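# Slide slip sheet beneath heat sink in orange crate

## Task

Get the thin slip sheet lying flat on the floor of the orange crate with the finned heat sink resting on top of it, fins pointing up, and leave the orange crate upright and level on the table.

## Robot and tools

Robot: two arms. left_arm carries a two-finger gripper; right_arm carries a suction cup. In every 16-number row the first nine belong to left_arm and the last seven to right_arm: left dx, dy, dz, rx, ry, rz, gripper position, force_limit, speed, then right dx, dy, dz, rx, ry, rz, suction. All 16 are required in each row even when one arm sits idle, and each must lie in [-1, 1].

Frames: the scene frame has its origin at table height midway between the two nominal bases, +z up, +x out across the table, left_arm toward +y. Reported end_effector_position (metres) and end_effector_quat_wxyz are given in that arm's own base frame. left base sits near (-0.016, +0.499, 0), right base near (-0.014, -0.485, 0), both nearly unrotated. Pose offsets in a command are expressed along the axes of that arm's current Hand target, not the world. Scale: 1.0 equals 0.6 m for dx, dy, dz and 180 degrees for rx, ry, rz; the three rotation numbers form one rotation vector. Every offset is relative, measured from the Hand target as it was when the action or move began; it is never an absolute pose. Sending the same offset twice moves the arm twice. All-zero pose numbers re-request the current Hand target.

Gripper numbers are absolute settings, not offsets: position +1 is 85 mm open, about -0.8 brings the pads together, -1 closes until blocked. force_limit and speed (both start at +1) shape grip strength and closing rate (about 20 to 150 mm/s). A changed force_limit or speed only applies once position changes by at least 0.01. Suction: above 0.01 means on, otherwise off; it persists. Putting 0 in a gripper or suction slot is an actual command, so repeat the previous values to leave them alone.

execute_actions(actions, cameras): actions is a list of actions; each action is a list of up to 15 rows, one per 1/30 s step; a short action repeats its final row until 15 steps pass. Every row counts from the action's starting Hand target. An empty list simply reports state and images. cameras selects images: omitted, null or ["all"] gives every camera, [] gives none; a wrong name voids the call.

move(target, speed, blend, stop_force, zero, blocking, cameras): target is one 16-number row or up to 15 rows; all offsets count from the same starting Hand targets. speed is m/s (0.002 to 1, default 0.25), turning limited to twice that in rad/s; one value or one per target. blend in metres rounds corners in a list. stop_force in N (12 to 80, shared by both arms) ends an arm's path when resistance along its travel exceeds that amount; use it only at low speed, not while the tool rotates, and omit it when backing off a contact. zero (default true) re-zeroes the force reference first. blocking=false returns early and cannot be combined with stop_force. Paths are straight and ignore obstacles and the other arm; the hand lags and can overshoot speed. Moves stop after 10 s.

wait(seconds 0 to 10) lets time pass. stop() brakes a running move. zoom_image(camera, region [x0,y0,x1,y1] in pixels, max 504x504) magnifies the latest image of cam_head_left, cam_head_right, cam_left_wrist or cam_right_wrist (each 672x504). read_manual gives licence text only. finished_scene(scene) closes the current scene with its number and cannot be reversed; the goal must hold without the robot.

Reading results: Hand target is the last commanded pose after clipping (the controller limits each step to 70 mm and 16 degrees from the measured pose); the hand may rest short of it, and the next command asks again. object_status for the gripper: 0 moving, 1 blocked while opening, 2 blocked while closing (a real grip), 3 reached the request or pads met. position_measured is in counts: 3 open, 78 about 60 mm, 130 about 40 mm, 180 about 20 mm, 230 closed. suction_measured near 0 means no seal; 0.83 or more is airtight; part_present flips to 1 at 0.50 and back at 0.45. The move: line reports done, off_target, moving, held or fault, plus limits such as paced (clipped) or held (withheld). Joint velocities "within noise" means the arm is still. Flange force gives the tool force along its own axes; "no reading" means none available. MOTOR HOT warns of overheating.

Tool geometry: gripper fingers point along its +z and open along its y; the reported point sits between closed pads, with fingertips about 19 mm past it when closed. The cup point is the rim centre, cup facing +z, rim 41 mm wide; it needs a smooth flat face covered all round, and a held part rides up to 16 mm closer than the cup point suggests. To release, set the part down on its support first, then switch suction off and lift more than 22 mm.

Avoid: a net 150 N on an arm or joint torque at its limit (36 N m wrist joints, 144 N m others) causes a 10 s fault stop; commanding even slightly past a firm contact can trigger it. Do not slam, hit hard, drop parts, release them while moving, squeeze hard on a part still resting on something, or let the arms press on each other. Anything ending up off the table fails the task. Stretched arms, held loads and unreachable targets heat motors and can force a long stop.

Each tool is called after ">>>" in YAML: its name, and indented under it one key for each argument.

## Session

>>> execute_actions:
  actions: []

Scene clock: 0.00 s.
left_arm: end_effector_position=(+0.3088, -0.9240, +0.2491) position_measured=3 object_status=3 end_effector_quat_wxyz=(+0.677, +0.439, -0.510, +0.297) | right_arm: end_effector_position=(+0.4048, -0.4621, +0.3372) suction_measured=0.00 part_present=0 end_effector_quat_wxyz=(+0.208, +0.707, +0.653, +0.176)
Joint positions: left_arm=[-1.04 1.085 0.459 2.023 -1.164 1.12] | right_arm=[-0.813 0.153 0.255 -0.359 -1.25 -0.797]
Joint velocities: within noise
Flange force (N): no reading
Hand target: left_arm +0.3088, -0.9240, +0.2491; +0.677, +0.439, -0.510, +0.297 | right_arm +0.4048, -0.4621, +0.3372; +0.208, +0.707, +0.653, +0.176
camera_calibration:
cam_left_wrist: T_world_to_cam=[[-0.869482, 0.409013, 0.276965, 0.594529], [-0.161981, 0.293609, -0.942102, 0.58392], [-0.466651, -0.864004, -0.189036, -0.482838], [0, 0, 0, 1]] pos_world=[0.386199, -0.831788, 0.294175]
cam_right_wrist: T_world_to_cam=[[-0.842771, 0.0209076, -0.537866, 0.537588], [-0.195359, 0.919229, 0.341836, 0.415709], [0.50157, 0.393167, -0.770615, 0.315364], [0, 0, 0, 1]] pos_world=[0.376099, -0.517363, 0.390071]

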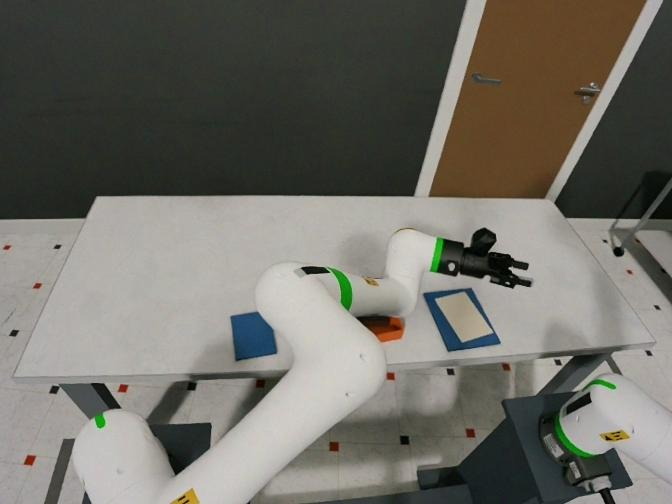

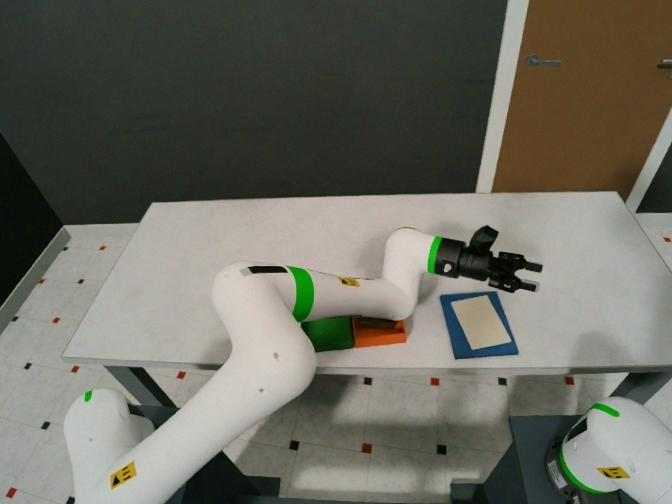

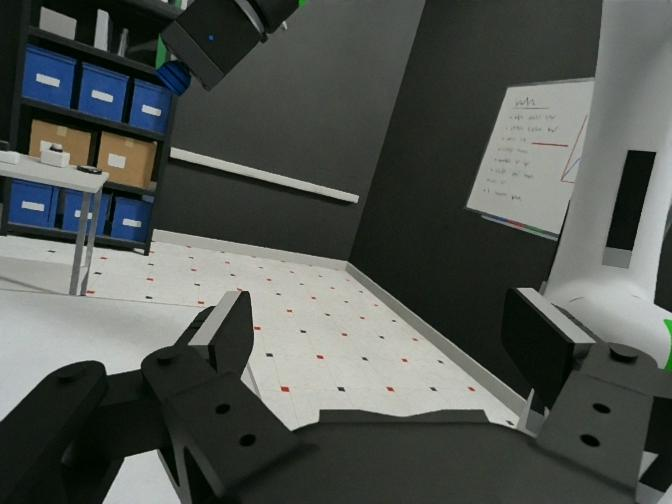

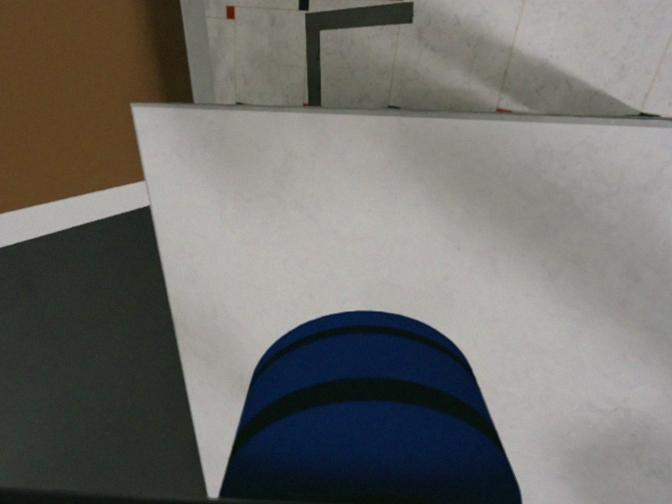

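>>> move:
  target:
    - [0.25,0.15,-0.318,0.096,-0.247,-0.018,1,0,0,0,0,0,0,0,0,0]
    - [0.0968,0.1835,-0.6465,0.1927,-0.494,-0.036,1,0,0,0,0,0,0,0,0,0]
  blend: [0.05,0]

>>> move:
  target: [0,0,0,0,0,0,1,0,0,0.9983,-0.0645,-0.0913,0.1271,0.1503,-0.5109,0]

Scene clock: 4.43 s.
left_arm: end_effector_position=(+0.4001, -0.5303, +0.3002) position_measured=3 object_status=3 end_effector_quat_wxyz=(+0.000, +0.707, -0.708, +0.000) | right_arm: end_effector_position=(+0.4048, -0.4621, +0.3372) suction_measured=0.00 part_present=0 end_effector_quat_wxyz=(+0.208, +0.707, +0.653, +0.176)
Joint positions: left_arm=[-0.727 0.598 0.805 0 -1.779 2.297] | right_arm=[-0.813 0.153 0.255 -0.359 -1.25 -0.797]
Joint velocities: within noise
Flange force (N): left_arm=[-18.0 11.2 5.9] | right_arm=[-2.0 2.2 -1.0]
Hand target: left_arm +0.4001, -0.5303, +0.3001; +0.000, +0.707, -0.708, +0.000 | right_arm +0.4048, -0.4621, +0.3372; +0.208, +0.707, +0.653, +0.176
Off the commanded pose: left_arm 0.000 m, 0 deg | right_arm 0.000 m, 0 deg.
move: done
camera_calibration:
cam_left_wrist: T_world_to_cam=[[-0.999243, 0.0198848, -0.0334349, 0.437453], [0.00965549, 0.959366, 0.282, 0.448191], [0.0376839, 0.281464, -0.958832, 0.546195], [0, 0, 0, 1]] pos_world=[0.412211, -0.592412, 0.411946]
cam_right_wrist: T_world_to_cam=[[-0.842771, 0.0209076, -0.537866, 0.537588], [-0.195359, 0.919229, 0.341836, 0.415709], [0.50157, 0.393167, -0.770615, 0.315364], [0, 0, 0, 1]] pos_world=[0.376099, -0.517363, 0.390071]

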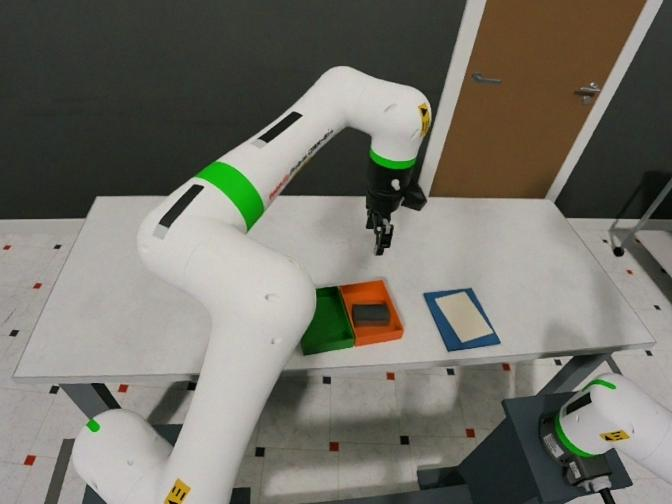

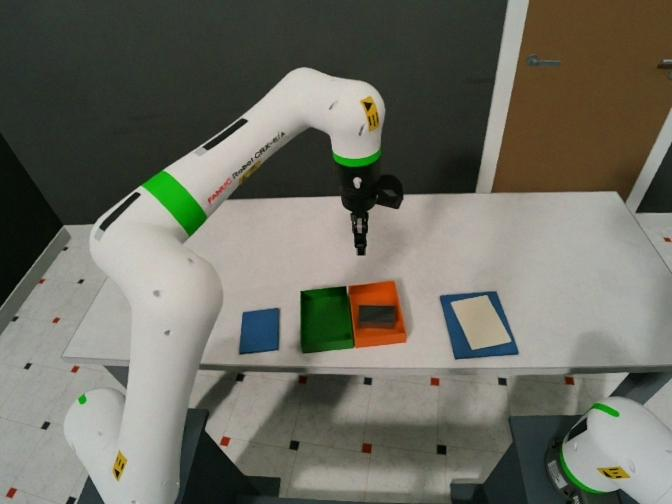

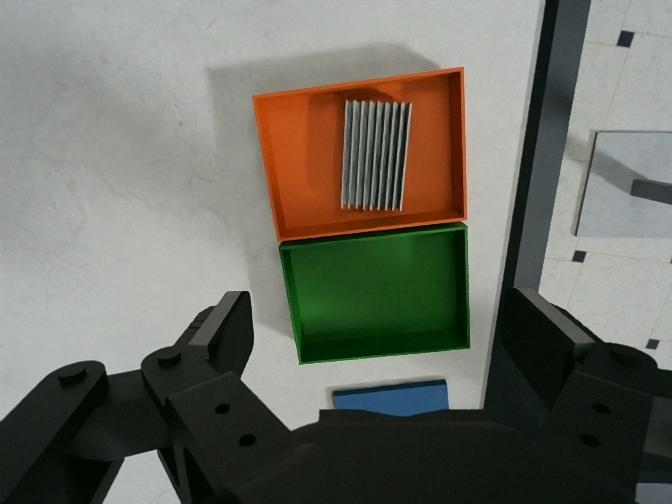

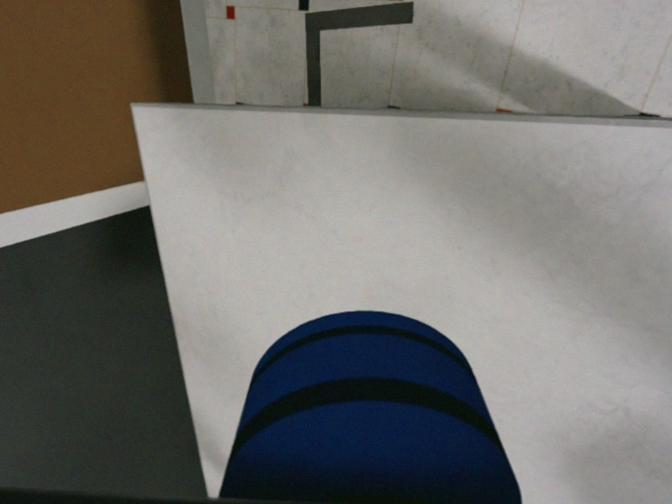

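Scene clock: 8.27 s.
left_arm: end_effector_position=(+0.4001, -0.5303, +0.3001) position_measured=3 object_status=3 end_effector_quat_wxyz=(+0.000, +0.707, -0.708, +0.000) | right_arm: end_effector_position=(+0.3952, +0.1403, +0.3501) suction_measured=0.00 part_present=0 end_effector_quat_wxyz=(+0.000, +0.000, +1.000, +0.000)
Joint positions: left_arm=[-0.727 0.598 0.805 0 -1.779 2.297] | right_arm=[0.656 -0.068 0.051 -0.001 -1.691 -0.656]
Joint velocities: within noise
Flange force (N): left_arm=[-18.6 11.7 6.4] | right_arm=[-0.2 2.3 -1.6]
Hand target: left_arm +0.4001, -0.5303, +0.3001; +0.000, +0.707, -0.708, +0.000 | right_arm +0.3952, +0.1404, +0.3500; +0.000, +0.000, +1.000, +0.000
Off the commanded pose: left_arm 0.000 m, 0 deg | right_arm 0.000 m, 0 deg.
move: done
camera_calibration:
cam_left_wrist: T_world_to_cam=[[-0.999243, 0.0198848, -0.0334349, 0.437453], [0.00965549, 0.959366, 0.282, 0.448191], [0.0376839, 0.281464, -0.958832, 0.546195], [0, 0, 0, 1]] pos_world=[0.412211, -0.592412, 0.411946]
cam_right_wrist: T_world_to_cam=[[0.0399597, -0.999017, -0.0192042, 0.136467], [-0.890474, -0.0443237, 0.452869, 0.226663], [-0.453275, -0.000995701, -0.89137, 0.568197], [0, 0, 0, 1]] pos_world=[0.453934, 0.146945, 0.406445]

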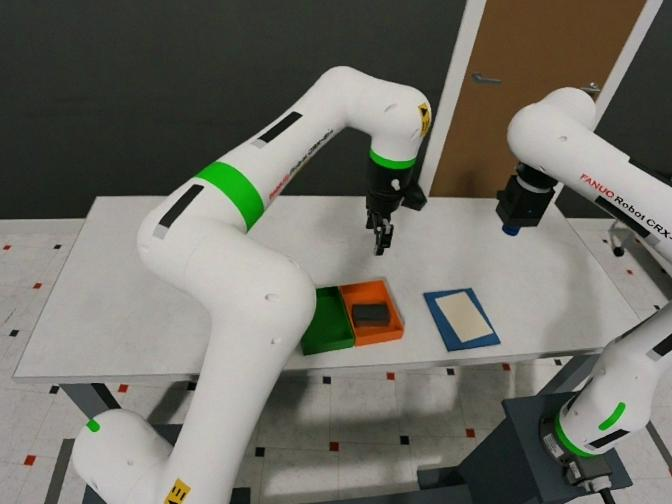

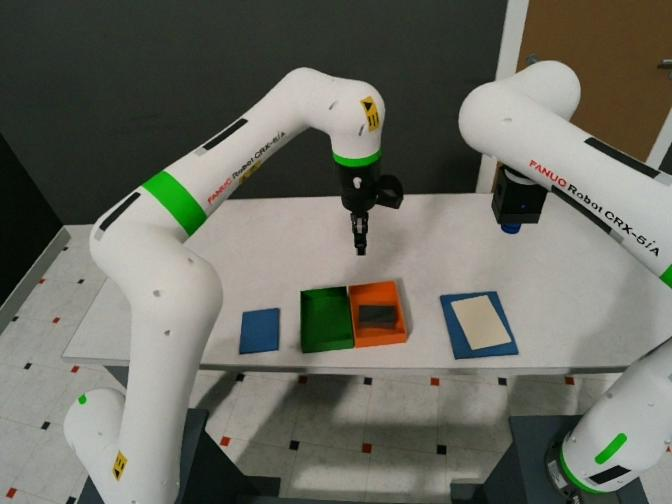

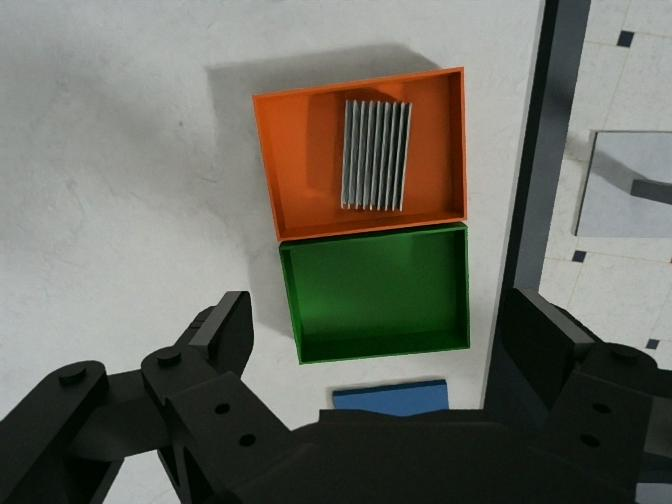

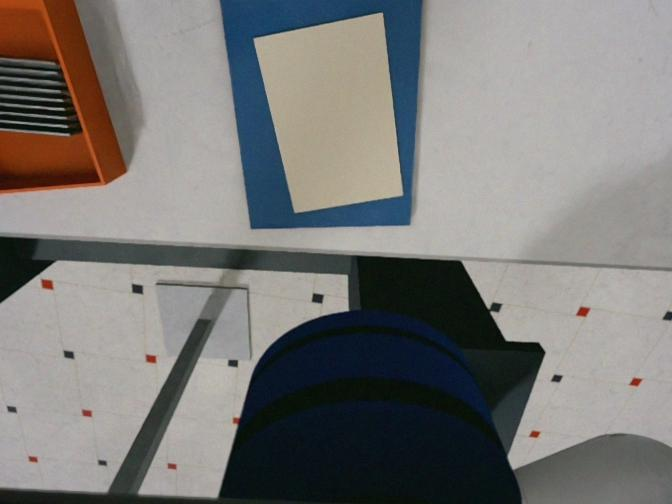

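>>> zoom_image:
  camera: "cam_left_wrist"
  region: [240, 50, 480, 250]

>>> zoom_image:
  camera: "cam_right_wrist"
  region: [220, 0, 440, 230]

Scaled by 2.100 from the camera's 672x504 image, which has a finer 960x720 frame.

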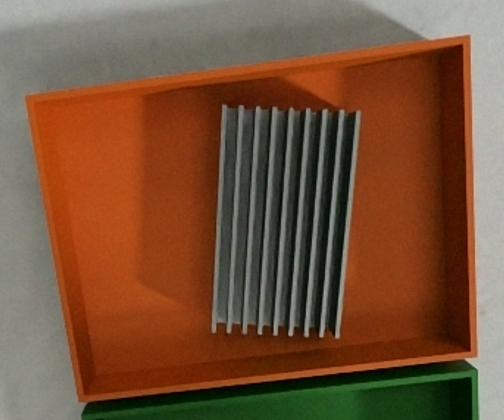

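Scaled by 2.191 from the camera's 672x504 image, which has a finer 960x720 frame.

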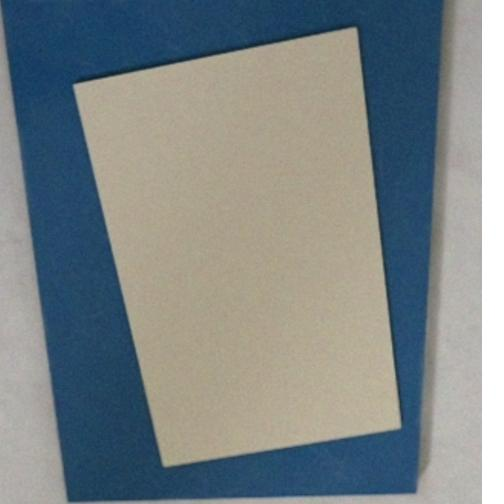

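>>> move:
  target: [0.069,0.0288,0.333,0,0,0.0206,0.8,-1,-1,0,0,0,0,0,0,0]
  cameras: ["cam_left_wrist"]

Scene clock: 13.40 s.
left_arm: end_effector_position=(+0.3827, -0.5716, +0.1004) position_measured=28 object_status=3 end_effector_quat_wxyz=(+0.000, +0.683, -0.730, +0.000) | right_arm: end_effector_position=(+0.3952, +0.1404, +0.3500) suction_measured=0.00 part_present=0 end_effector_quat_wxyz=(+0.000, +0.000, +1.000, +0.000)
Joint positions: left_arm=[-0.791 0.673 0.456 0 -1.354 2.296] | right_arm=[0.656 -0.068 0.051 -0.001 -1.691 -0.656]
Joint velocities: within noise
Flange force (N): left_arm=[-15.8 9.3 -1.7] | right_arm=[-0.8 1.5 -1.9]
Hand target: left_arm +0.3827, -0.5716, +0.1003; +0.000, +0.683, -0.730, +0.000 | right_arm +0.3952, +0.1404, +0.3500; +0.000, +0.000, +1.000, +0.000
Off the commanded pose: left_arm 0.000 m, 0 deg | right_arm 0.000 m, 0 deg.
move: done
camera_calibration:
cam_left_wrist: T_world_to_cam=[[-0.995863, 0.084499, -0.0334106, 0.449805], [0.0717272, 0.956778, 0.281835, 0.519098], [0.0557813, 0.278272, -0.958881, 0.358248], [0, 0, 0, 1]] pos_world=[0.390728, -0.63436, 0.212246]
Images, in order (width x height): cam_left_wrist 672x504.

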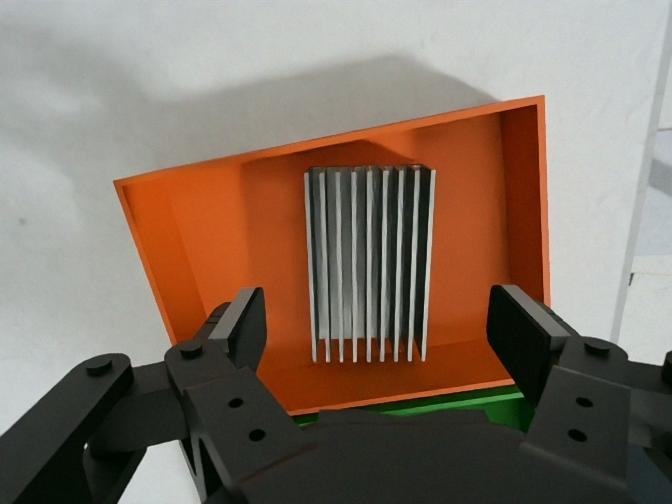

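>>> move:
  target:
    - [0,0.0017,0.1,0,0,0,0.8,-1,-1,0,0,0,0,0,0,0]
    - [0,0.0017,0.132,0,0,0,0.8,-1,-1,0,0,0,0,0,0,0]
  speed: [0.1,0.03]
  stop_force: 15
  cameras: ["cam_left_wrist"]

>>> move:
  target: [0,0,0,0,0,0,-1,-0.6,-1,0,0,0,0,0,0,0]
  cameras: ["cam_left_wrist"]

Scene clock: 15.50 s.
left_arm: end_effector_position=(+0.3817, -0.5715, +0.0211) position_measured=28 object_status=3 end_effector_quat_wxyz=(+0.000, +0.683, -0.730, +0.000) | right_arm: end_effector_position=(+0.3952, +0.1404, +0.3500) suction_measured=0.00 part_present=0 end_effector_quat_wxyz=(+0.000, +0.000, +1.000, +0.000)
Joint positions: left_arm=[-0.792 0.733 0.361 0 -1.199 2.297] | right_arm=[0.656 -0.068 0.051 -0.001 -1.691 -0.656]
Joint velocities: within noise
Flange force (N): left_arm=[-13.5 8.2 -4.1] | right_arm=[-1.3 1.5 -1.9]
Hand target: left_arm +0.3817, -0.5715, +0.0211; +0.000, +0.683, -0.730, +0.000 | right_arm +0.3952, +0.1404, +0.3500; +0.000, +0.000, +1.000, +0.000
Off the commanded pose: left_arm 0.000 m, 0 deg | right_arm 0.000 m, 0 deg.
move: done
camera_calibration:
cam_left_wrist: T_world_to_cam=[[-0.995864, 0.0845012, -0.0333954, 0.446151], [0.0717213, 0.956716, 0.282046, 0.541357], [0.0557831, 0.278484, -0.958819, 0.282362], [0, 0, 0, 1]] pos_world=[0.389728, -0.634259, 0.132946]
Images, in order (width x height): cam_left_wrist 672x504.

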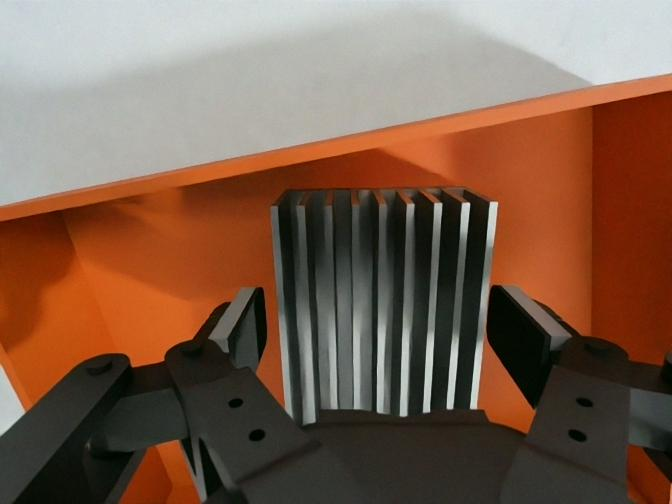

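Scene clock: 16.70 s.
left_arm: end_effector_position=(+0.3817, -0.5716, +0.0212) position_measured=78 object_status=0 end_effector_quat_wxyz=(+0.000, +0.683, -0.730, +0.000) | right_arm: end_effector_position=(+0.3952, +0.1404, +0.3500) suction_measured=0.00 part_present=0 end_effector_quat_wxyz=(+0.000, +0.000, +1.000, +0.000)
Joint positions: left_arm=[-0.792 0.733 0.361 0 -1.199 2.297] | right_arm=[0.656 -0.068 0.051 -0.001 -1.691 -0.656]
Joint velocities: within noise
Flange force (N): left_arm=[-13.7 8.7 -5.3] | right_arm=[-0.7 1.0 -1.6]
Hand target: left_arm +0.3817, -0.5715, +0.0211; +0.000, +0.683, -0.730, +0.000 | right_arm +0.3952, +0.1404, +0.3500; +0.000, +0.000, +1.000, +0.000
Off the commanded pose: left_arm 0.000 m, 0 deg | right_arm 0.000 m, 0 deg.
move: done
camera_calibration:
cam_left_wrist: T_world_to_cam=[[-0.995863, 0.0845006, -0.0334041, 0.446164], [0.0717236, 0.956743, 0.281955, 0.541453], [0.0557845, 0.278393, -0.958846, 0.282431], [0, 0, 0, 1]] pos_world=[0.389728, -0.634359, 0.133046]
Images, in order (width x height): cam_left_wrist 672x504.

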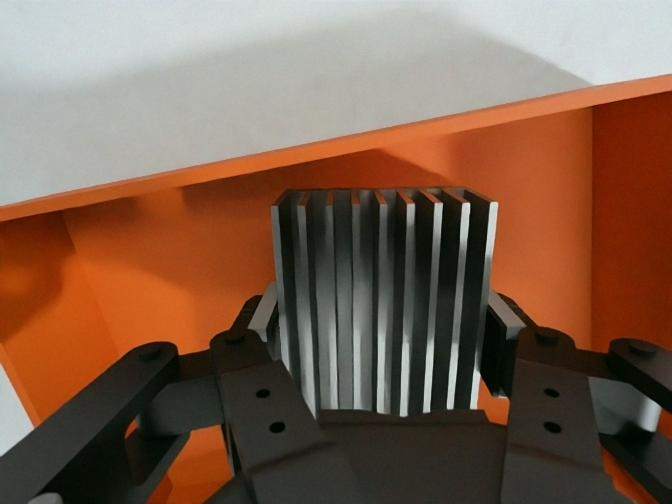

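>>> move:
  target:
    - [0,0,-0.183,0,0,0,-1,-0.6,-1,0,0,0,0,0,0,0]
    - [-0.5888,-0.0259,-0.38,0,0,0,-1,-0.6,-1,0,0,0,0,0,0,0]
  speed: [0.1,0.2]
  blend: [0.03,0]
  cameras: ["cam_left_wrist","cam_head_left"]

>>> move:
  target: [0,0,0,0,0,0,-1,-0.6,-1,-0.0288,0.476,0,0,0,0,0]
  cameras: ["cam_right_wrist"]

>>> zoom_image:
  camera: "cam_right_wrist"
  region: [200, 0, 480, 250]

Scene clock: 20.27 s.
left_arm: end_effector_position=(+0.4205, -0.2201, +0.2492) position_measured=78 object_status=2 end_effector_quat_wxyz=(+0.000, +0.683, -0.730, +0.000) | right_arm: end_effector_position=(+0.3952, +0.1404, +0.3500) suction_measured=0.00 part_present=0 end_effector_quat_wxyz=(+0.000, +0.000, +1.000, +0.000)
Joint positions: left_arm=[-0.205 0.068 -0.008 0 -1.495 1.71] | right_arm=[0.656 -0.068 0.051 -0.001 -1.691 -0.656]
Joint velocities: within noise
Flange force (N): left_arm=[-7.9 11.1 2.7] | right_arm=[-1.2 0.7 -1.7]
Hand target: left_arm +0.4205, -0.2201, +0.2492; +0.000, +0.683, -0.730, +0.000 | right_arm +0.3952, +0.1404, +0.3500; +0.000, +0.000, +1.000, +0.000
Off the commanded pose: left_arm 0.000 m, 0 deg | right_arm 0.000 m, 0 deg.
move: done
camera_calibration:
cam_left_wrist: T_world_to_cam=[[-0.995857, 0.0845959, -0.0333655, 0.462724], [0.0718205, 0.956708, 0.282048, 0.138033], [0.0557812, 0.278483, -0.95882, 0.40095], [0, 0, 0, 1]] pos_world=[0.428527, -0.282859, 0.360946]
Images, in order (width x height): cam_head_left 672x504, cam_left_wrist 672x504.

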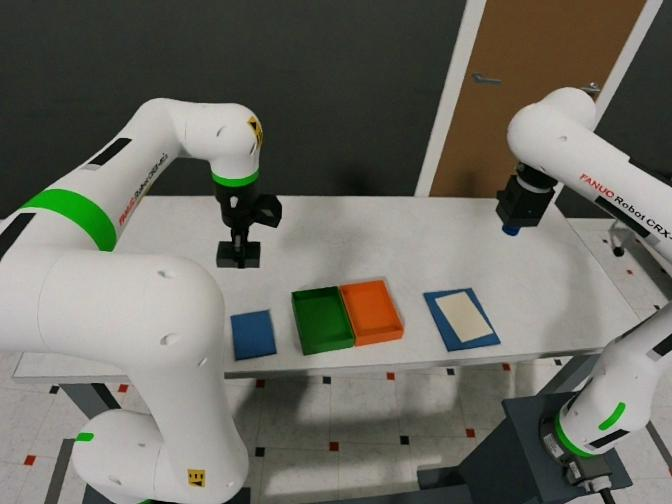

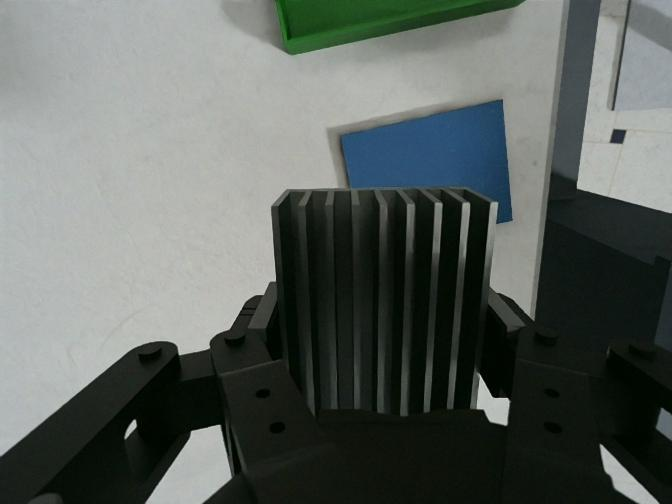

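Scene clock: 21.87 s.
left_arm: end_effector_position=(+0.4205, -0.2201, +0.2492) position_measured=78 object_status=2 end_effector_quat_wxyz=(+0.000, +0.683, -0.730, +0.000) | right_arm: end_effector_position=(+0.4123, +0.4260, +0.3501) suction_measured=0.00 part_present=0 end_effector_quat_wxyz=(+0.000, +0.000, +1.000, +0.000)
Joint positions: left_arm=[-0.205 0.068 -0.008 0 -1.495 1.71] | right_arm=[1.022 0.391 0.581 -0.001 -1.761 -1.022]
Joint velocities: within noise
Flange force (N): left_arm=[-7.9 10.0 3.3] | right_arm=[-1.8 3.4 -2.8]
Hand target: left_arm +0.4205, -0.2201, +0.2492; +0.000, +0.683, -0.730, +0.000 | right_arm +0.4124, +0.4260, +0.3500; +0.000, +0.000, +1.000, +0.000
Off the commanded pose: left_arm 0.000 m, 0 deg | right_arm 0.000 m, 0 deg.
move: done
camera_calibration:
cam_right_wrist: T_world_to_cam=[[0.0401817, -0.999008, -0.0192021, 0.421094], [-0.890464, -0.0445206, 0.452871, 0.254633], [-0.453277, -0.00109832, -0.891369, 0.576277], [0, 0, 0, 1]] pos_world=[0.471034, 0.432646, 0.406445]
Images, in order (width x height): cam_right_wrist 672x504.

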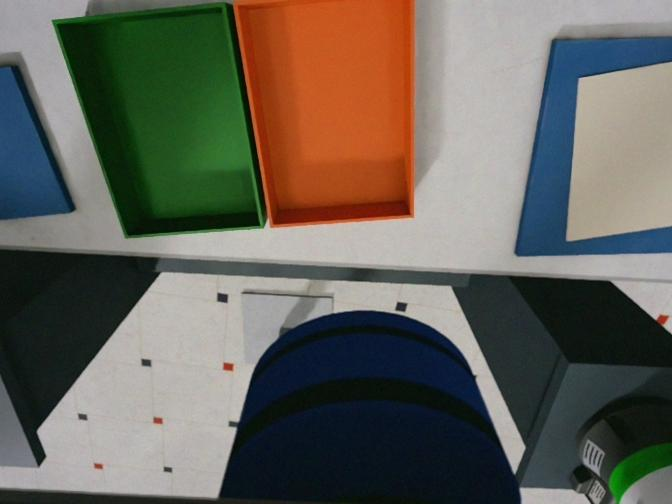

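Scaled by 1.800 from the camera's 672x504 image, which has a finer 960x720 frame.

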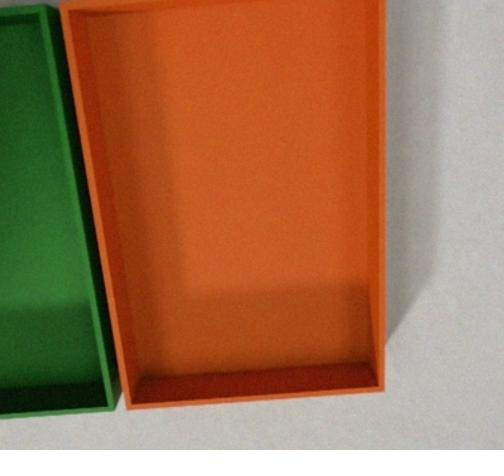

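>>> move:
  target:
    - [0,0,0,0,0,0,-1,-0.6,-1,0.064,-0.4602,0,0,0,-0.0678,0]
    - [0,0,0,0,0,0,-1,-0.6,-1,0.064,-0.4602,0.48,0,0,-0.0678,0]
  blend: [0.08,0]
  cameras: ["cam_right_wrist"]

>>> move:
  target:
    - [0,0,0,0,0,0,-1,-0.6,-1,0,0,0.05,0,0,0,1]
    - [0,0,0,0,0,0,-1,-0.6,-1,0,0,0.125,0,0,0,1]
  speed: [0.08,0.015]
  stop_force: 12
  cameras: ["cam_head_right"]

Scene clock: 24.97 s.
left_arm: end_effector_position=(+0.4205, -0.2201, +0.2492) position_measured=78 object_status=2 end_effector_quat_wxyz=(+0.000, +0.683, -0.730, +0.000) | right_arm: end_effector_position=(+0.3737, +0.1499, +0.0620) suction_measured=0.00 part_present=0 end_effector_quat_wxyz=(-0.001, -0.106, +0.994, +0.000)
Joint positions: left_arm=[-0.205 0.068 -0.008 0 -1.495 1.71] | right_arm=[0.71 0.056 -0.529 -0.001 -0.987 -0.496]
Joint velocities: within noise
Flange force (N): left_arm=[-7.8 9.4 3.1] | right_arm=[-3.7 0.9 0.0]
Hand target: left_arm +0.4205, -0.2201, +0.2492; +0.000, +0.683, -0.730, +0.000 | right_arm +0.3738, +0.1499, +0.0621; +0.000, -0.106, +0.994, +0.000
Off the commanded pose: left_arm 0.000 m, 0 deg | right_arm 0.000 m, 0 deg.
move: done
camera_calibration:
cam_right_wrist: T_world_to_cam=[[0.25038, -0.967953, -0.0194153, 0.0579971], [-0.860906, -0.231774, 0.452904, 0.355444], [-0.442889, -0.0966832, -0.891348, 0.312225], [0, 0, 0, 1]] pos_world=[0.429764, 0.168708, 0.118445]
Images, in order (width x height): cam_right_wrist 672x504.

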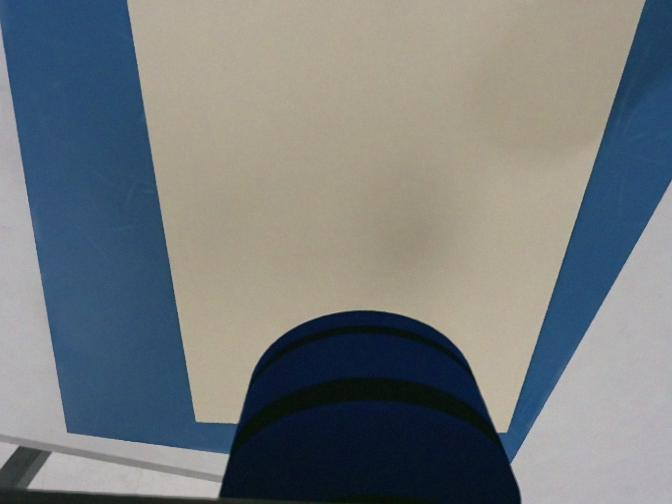

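Scene clock: 28.30 s.
left_arm: end_effector_position=(+0.4205, -0.2201, +0.2492) position_measured=78 object_status=2 end_effector_quat_wxyz=(+0.000, +0.683, -0.730, +0.000) | right_arm: end_effector_position=(+0.3738, +0.1499, -0.0033) suction_measured=0.95 part_present=1 end_effector_quat_wxyz=(+0.000, -0.106, +0.994, +0.000)
Joint positions: left_arm=[-0.205 0.068 -0.008 0 -1.495 1.71] | right_arm=[0.71 0.173 -0.59 -0.001 -0.809 -0.496]
Joint velocities: within noise
Flange force (N): left_arm=[-7.8 10.1 3.3] | right_arm=[7.0 0.4 -37.5]
Hand target: left_arm +0.4205, -0.2201, +0.2492; +0.000, +0.683, -0.730, +0.000 | right_arm +0.3738, +0.1499, -0.0033; +0.000, -0.106, +0.994, +0.000 (not the last commanded pose)
Off the commanded pose: left_arm 0.000 m, 0 deg | right_arm 0.010 m, 0 deg.
move: contact (right_arm); path passed 1 of 2 targets
Images, in order (width x height): cam_head_right 672x504.

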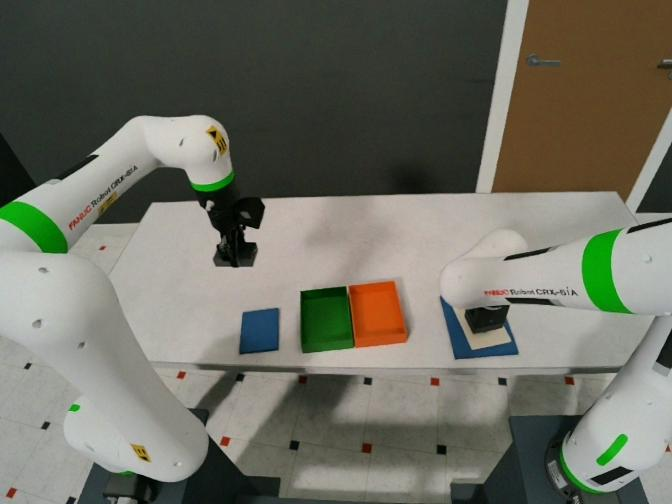

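>>> move:
  target:
    - [0,0,0,0,0,0,-1,-0.6,-1,0,0,-0.05,0,0,0,1]
    - [0,0,0,0,0,0,-1,-0.6,-1,0,0,-0.24,0,0,0,1]
    - [0,0,0,0,0,0,-1,-0.6,-1,-0.1393,0.4597,-0.24,0,0,0.0289,1]
    - [0,0,0,0,0,0,-1,-0.6,-1,-0.1393,0.4597,-0.0805,0,0,0.0289,1]
  speed: [0.05,0.15,0.2,0.08]
  blend: [0,0.03,0,0]
  cameras: ["cam_head_left","cam_head_right"]

>>> zoom_image:
  camera: "cam_head_right"
  region: [335, 270, 415, 350]

>>> zoom_image:
  camera: "cam_head_left"
  region: [330, 270, 410, 350]

Scene clock: 33.47 s.
left_arm: end_effector_position=(+0.4205, -0.2201, +0.2492) position_measured=78 object_status=2 end_effector_quat_wxyz=(+0.000, +0.683, -0.730, +0.000) | right_arm: end_effector_position=(+0.3971, +0.4372, +0.0450) suction_measured=0.95 part_present=1 end_effector_quat_wxyz=(+0.000, -0.061, +0.998, +0.000)
Joint positions: left_arm=[-0.205 0.068 -0.008 0 -1.495 1.71] | right_arm=[1.055 0.503 0.009 -0.001 -1.077 -0.932]
Joint velocities: within noise
Flange force (N): left_arm=[-6.9 8.8 2.5] | right_arm=[-1.1 1.6 -1.4]
Hand target: left_arm +0.4205, -0.2201, +0.2492; +0.000, +0.683, -0.730, +0.000 | right_arm +0.3971, +0.4372, +0.0450; +0.000, -0.061, +0.998, +0.000
Off the commanded pose: left_arm 0.000 m, 0 deg | right_arm 0.000 m, 0 deg.
move: done
Images, in order (width x height): cam_head_left 672x504, cam_head_right 672x504.

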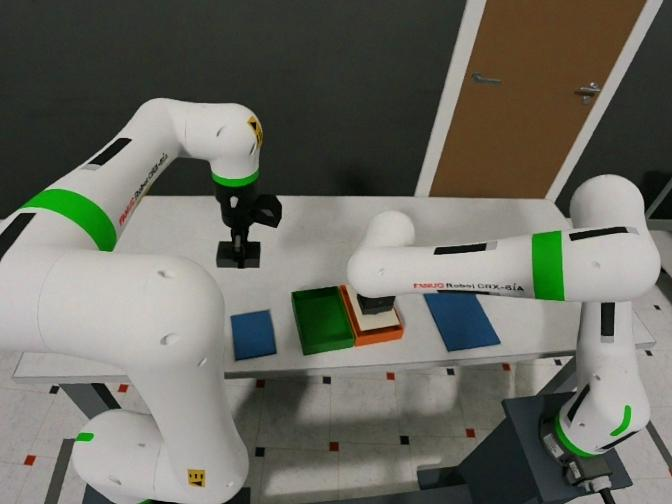

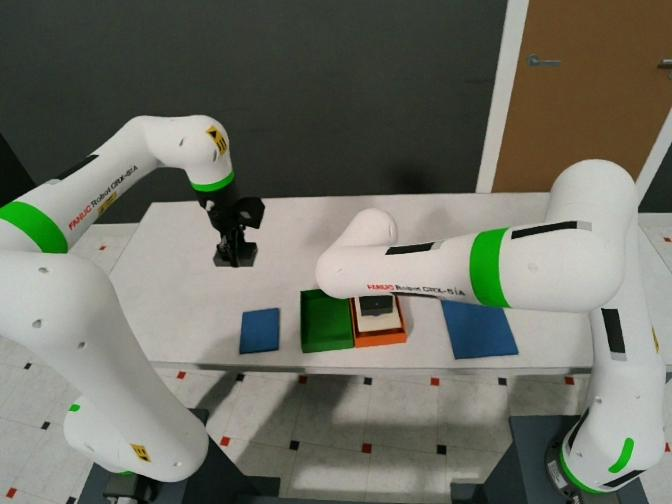

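Scaled by 6.300 from the camera's 672x504 image, which has a finer 960x720 frame.

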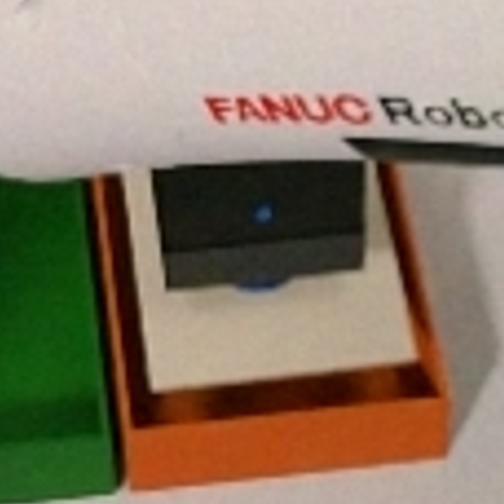

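Scaled by 6.300 from the camera's 672x504 image, which has a finer 960x720 frame.

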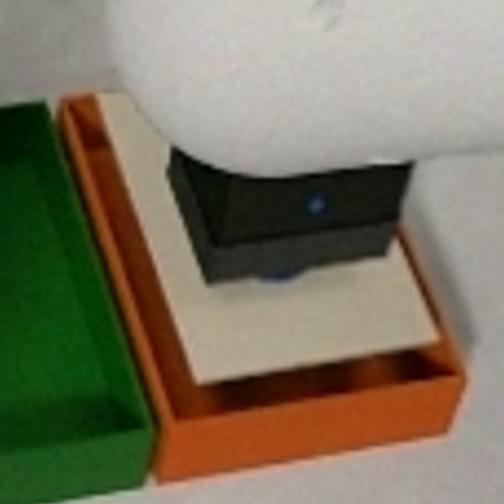

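>>> move:
  target: [0,0,0,0,0,0,-1,-0.6,-1,0,0.005,0.02,0,0,0.0055,1]
  speed: 0.03
  cameras: ["cam_head_left","cam_head_right"]

>>> zoom_image:
  camera: "cam_head_right"
  region: [335, 270, 415, 350]

>>> zoom_image:
  camera: "cam_head_left"
  region: [330, 270, 410, 350]

Scene clock: 34.97 s.
left_arm: end_effector_position=(+0.4205, -0.2201, +0.2492) position_measured=78 object_status=2 end_effector_quat_wxyz=(+0.000, +0.683, -0.730, +0.000) | right_arm: end_effector_position=(+0.3967, +0.4401, +0.0330) suction_measured=0.95 part_present=1 end_effector_quat_wxyz=(+0.000, -0.053, +0.999, +0.000)
Joint positions: left_arm=[-0.205 0.068 -0.008 0 -1.495 1.71] | right_arm=[1.058 0.522 0.005 -0.001 -1.055 -0.952]
Joint velocities: within noise
Flange force (N): left_arm=[-7.4 9.5 3.2] | right_arm=[-1.6 2.4 -0.1]
Hand target: left_arm +0.4205, -0.2201, +0.2492; +0.000, +0.683, -0.730, +0.000 | right_arm +0.3967, +0.4401, +0.0330; +0.000, -0.053, +0.999, +0.000
Off the commanded pose: left_arm 0.000 m, 0 deg | right_arm 0.000 m, 0 deg.
move: done
Images, in order (width x height): cam_head_left 672x504, cam_head_right 672x504.

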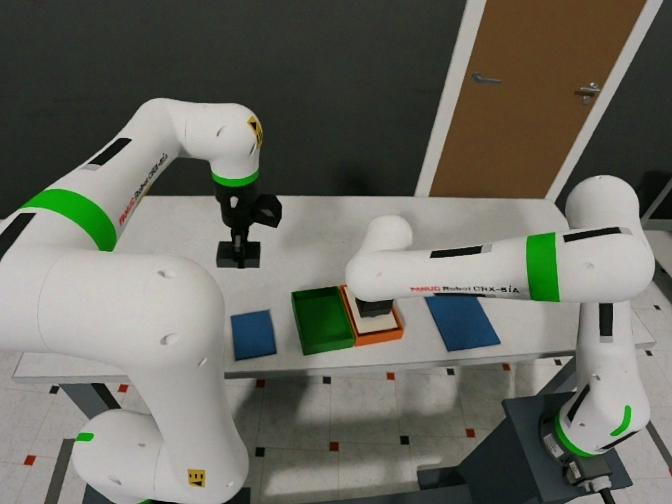

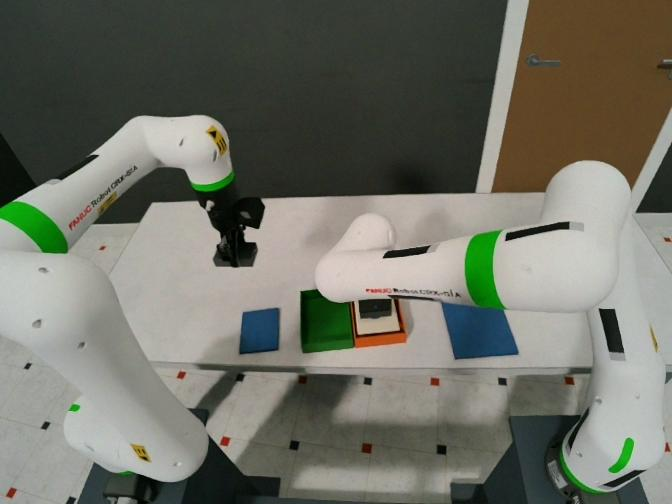

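Scaled by 6.300 from the camera's 672x504 image, which has a finer 960x720 frame.

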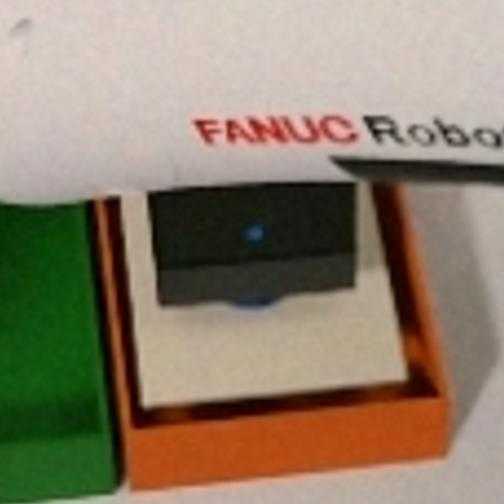

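Scaled by 6.300 from the camera's 672x504 image, which has a finer 960x720 frame.

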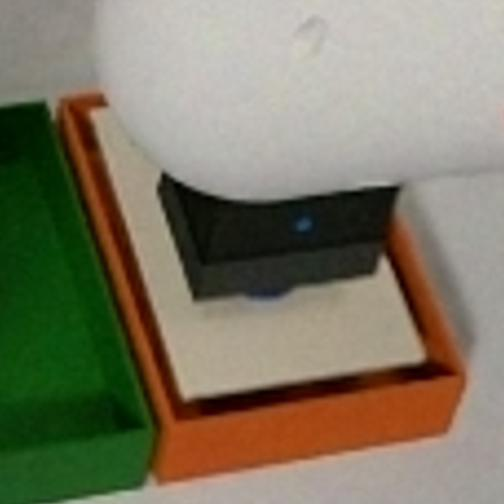

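>>> move:
  target:
    - [0,0,0,0,0,0,-1,-0.6,-1,0,-0.001,0.04,0,0,0.001,1]
    - [0,0,0,0,0,0,-1,-0.6,-1,0,-0.001,0.09,0,0,0.001,1]
  speed: [0.03,0.012]
  stop_force: 12
  cameras: ["cam_head_left","cam_head_right"]

>>> zoom_image:
  camera: "cam_head_left"
  region: [330, 270, 410, 350]

Scene clock: 38.13 s.
left_arm: end_effector_position=(+0.4205, -0.2201, +0.2492) position_measured=78 object_status=2 end_effector_quat_wxyz=(+0.000, +0.683, -0.730, +0.000) | right_arm: end_effector_position=(+0.3968, +0.4396, -0.0093) suction_measured=0.95 part_present=1 end_effector_quat_wxyz=(+0.000, -0.051, +0.999, +0.000)
Joint positions: left_arm=[-0.205 0.068 -0.008 0 -1.495 1.71] | right_arm=[1.057 0.576 -0.025 -0.001 -0.97 -0.955]
Joint velocities: within noise
Flange force (N): left_arm=[-7.3 10.5 3.1] | right_arm=[3.0 -0.4 -25.2]
Hand target: left_arm +0.4205, -0.2201, +0.2492; +0.000, +0.683, -0.730, +0.000 | right_arm +0.3968, +0.4396, -0.0093; +0.000, -0.051, +0.999, +0.000 (not the last commanded pose)
Off the commanded pose: left_arm 0.000 m, 0 deg | right_arm 0.012 m, 0 deg.
move: contact (right_arm); path passed 1 of 2 targets
Images, in order (width x height): cam_head_left 672x504, cam_head_right 672x504.

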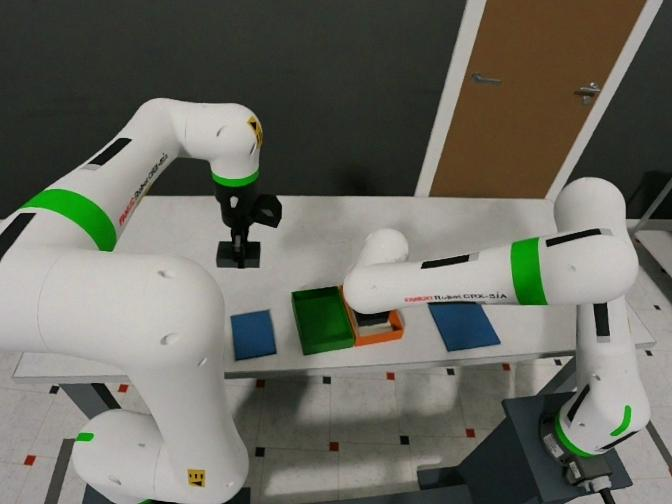

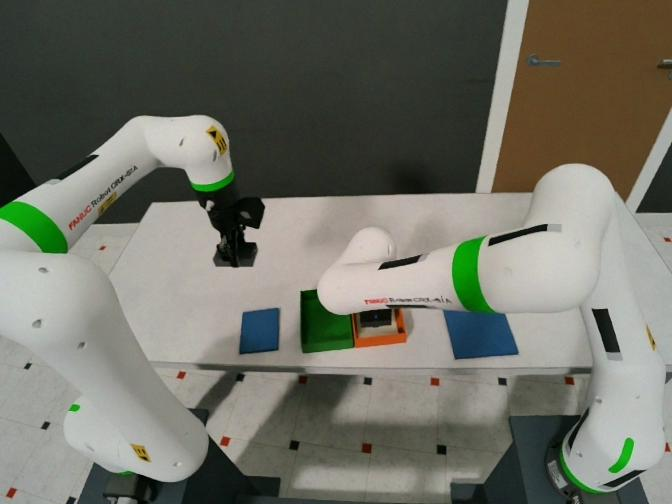

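Scaled by 6.300 from the camera's 672x504 image, which has a finer 960x720 frame.

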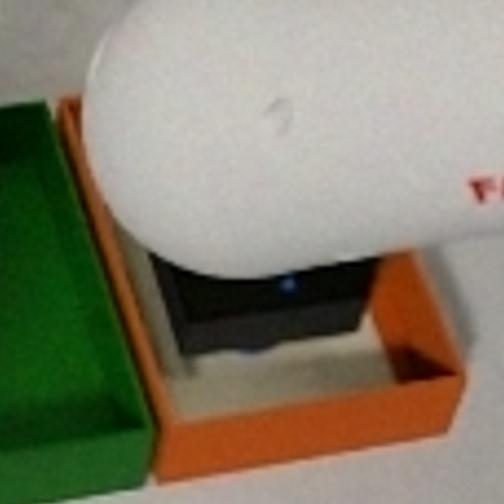

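>>> move:
  target: [0,0,0,0,0,0,-1,-0.6,-1,0,0,0,0,0,0,0]
  cameras: []

>>> wait:
  seconds: 0.7
  cameras: []

>>> move:
  target:
    - [0,0,0,0,0,0,-1,-0.6,-1,0,0,-0.06,0,0,0,0]
    - [0,0,0,0,0,0,-1,-0.6,-1,0,0,-0.2,0,0,0,0]
  speed: [0.03,0.15]
  cameras: ["cam_right_wrist"]

Scene clock: 38.80 s.
left_arm: end_effector_position=(+0.4205, -0.2201, +0.2492) position_measured=78 object_status=2 end_effector_quat_wxyz=(+0.000, +0.683, -0.730, +0.000) | right_arm: end_effector_position=(+0.3969, +0.4396, -0.0093) suction_measured=0.00 part_present=0 end_effector_quat_wxyz=(+0.000, -0.051, +0.999, +0.000)
Joint positions: left_arm=[-0.205 0.068 -0.008 0 -1.495 1.71] | right_arm=[1.057 0.576 -0.025 -0.001 -0.97 -0.955]
Joint velocities: within noise
Flange force (N): left_arm=[-6.8 9.9 3.5] | right_arm=[8.1 -2.5 -49.5]
Hand target: left_arm +0.4205, -0.2201, +0.2492; +0.000, +0.683, -0.730, +0.000 | right_arm +0.3968, +0.4396, -0.0093; +0.000, -0.051, +0.999, +0.000
Off the commanded pose: left_arm 0.000 m, 0 deg | right_arm 0.000 m, 0 deg.
move: done
No camera images: "cameras" was empty.

Scene clock: 39.50 s.
left_arm: end_effector_position=(+0.4205, -0.2201, +0.2492) position_measured=78 object_status=2 end_effector_quat_wxyz=(+0.000, +0.683, -0.730, +0.000) | right_arm: end_effector_position=(+0.3968, +0.4396, -0.0093) suction_measured=0.00 part_present=0 end_effector_quat_wxyz=(+0.000, -0.051, +0.999, +0.000)
Joint positions: left_arm=[-0.205 0.068 -0.008 0 -1.495 1.71] | right_arm=[1.057 0.576 -0.025 -0.001 -0.97 -0.955]
Joint velocities: within noise
Flange force (N): left_arm=[-7.3 9.5 3.3] | right_arm=[7.6 -2.7 -51.6]
Hand target: left_arm +0.4205, -0.2201, +0.2492; +0.000, +0.683, -0.730, +0.000 | right_arm +0.3968, +0.4396, -0.0093; +0.000, -0.051, +0.999, +0.000
Off the commanded pose: left_arm 0.000 m, 0 deg | right_arm 0.000 m, 0 deg.
wait: 0.70 s; at rest by 0.17 s
No camera images: "cameras" was empty.

Scene clock: 41.60 s.
left_arm: end_effector_position=(+0.4205, -0.2201, +0.2492) position_measured=78 object_status=2 end_effector_quat_wxyz=(+0.000, +0.683, -0.730, +0.000) | right_arm: end_effector_position=(+0.3970, +0.4395, +0.1108) suction_measured=0.00 part_present=0 end_effector_quat_wxyz=(+0.000, -0.051, +0.999, +0.000)
Joint positions: left_arm=[-0.205 0.068 -0.008 0 -1.495 1.71] | right_arm=[1.057 0.441 0.084 -0.001 -1.214 -0.955]
Joint velocities: within noise
Flange force (N): left_arm=[-6.9 10.0 3.6] | right_arm=[-1.2 2.0 -1.6]
Hand target: left_arm +0.4205, -0.2201, +0.2492; +0.000, +0.683, -0.730, +0.000 | right_arm +0.3969, +0.4396, +0.1107; +0.000, -0.051, +0.999, +0.000
Off the commanded pose: left_arm 0.000 m, 0 deg | right_arm 0.000 m, 0 deg.
move: done
camera_calibration:
cam_right_wrist: T_world_to_cam=[[0.141383, -0.989762, -0.0195408, 0.386469], [-0.881531, -0.134856, 0.452456, 0.386185], [-0.450459, -0.0467439, -0.891573, 0.374985], [0, 0, 0, 1]] pos_world=[0.454709, 0.45212, 0.167146]
Images, in order (width x height): cam_right_wrist 672x504.

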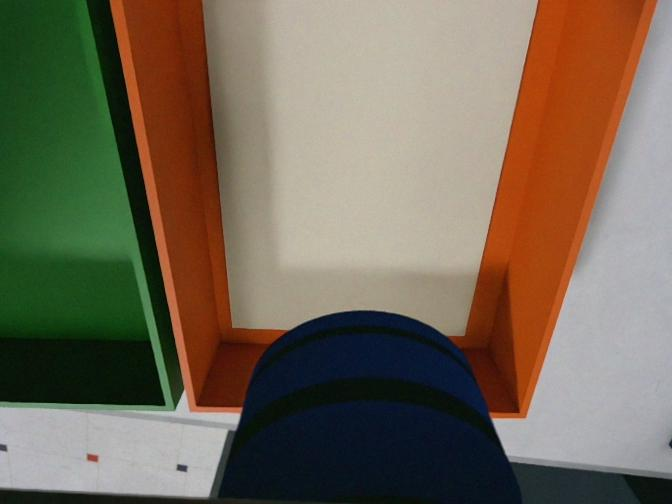

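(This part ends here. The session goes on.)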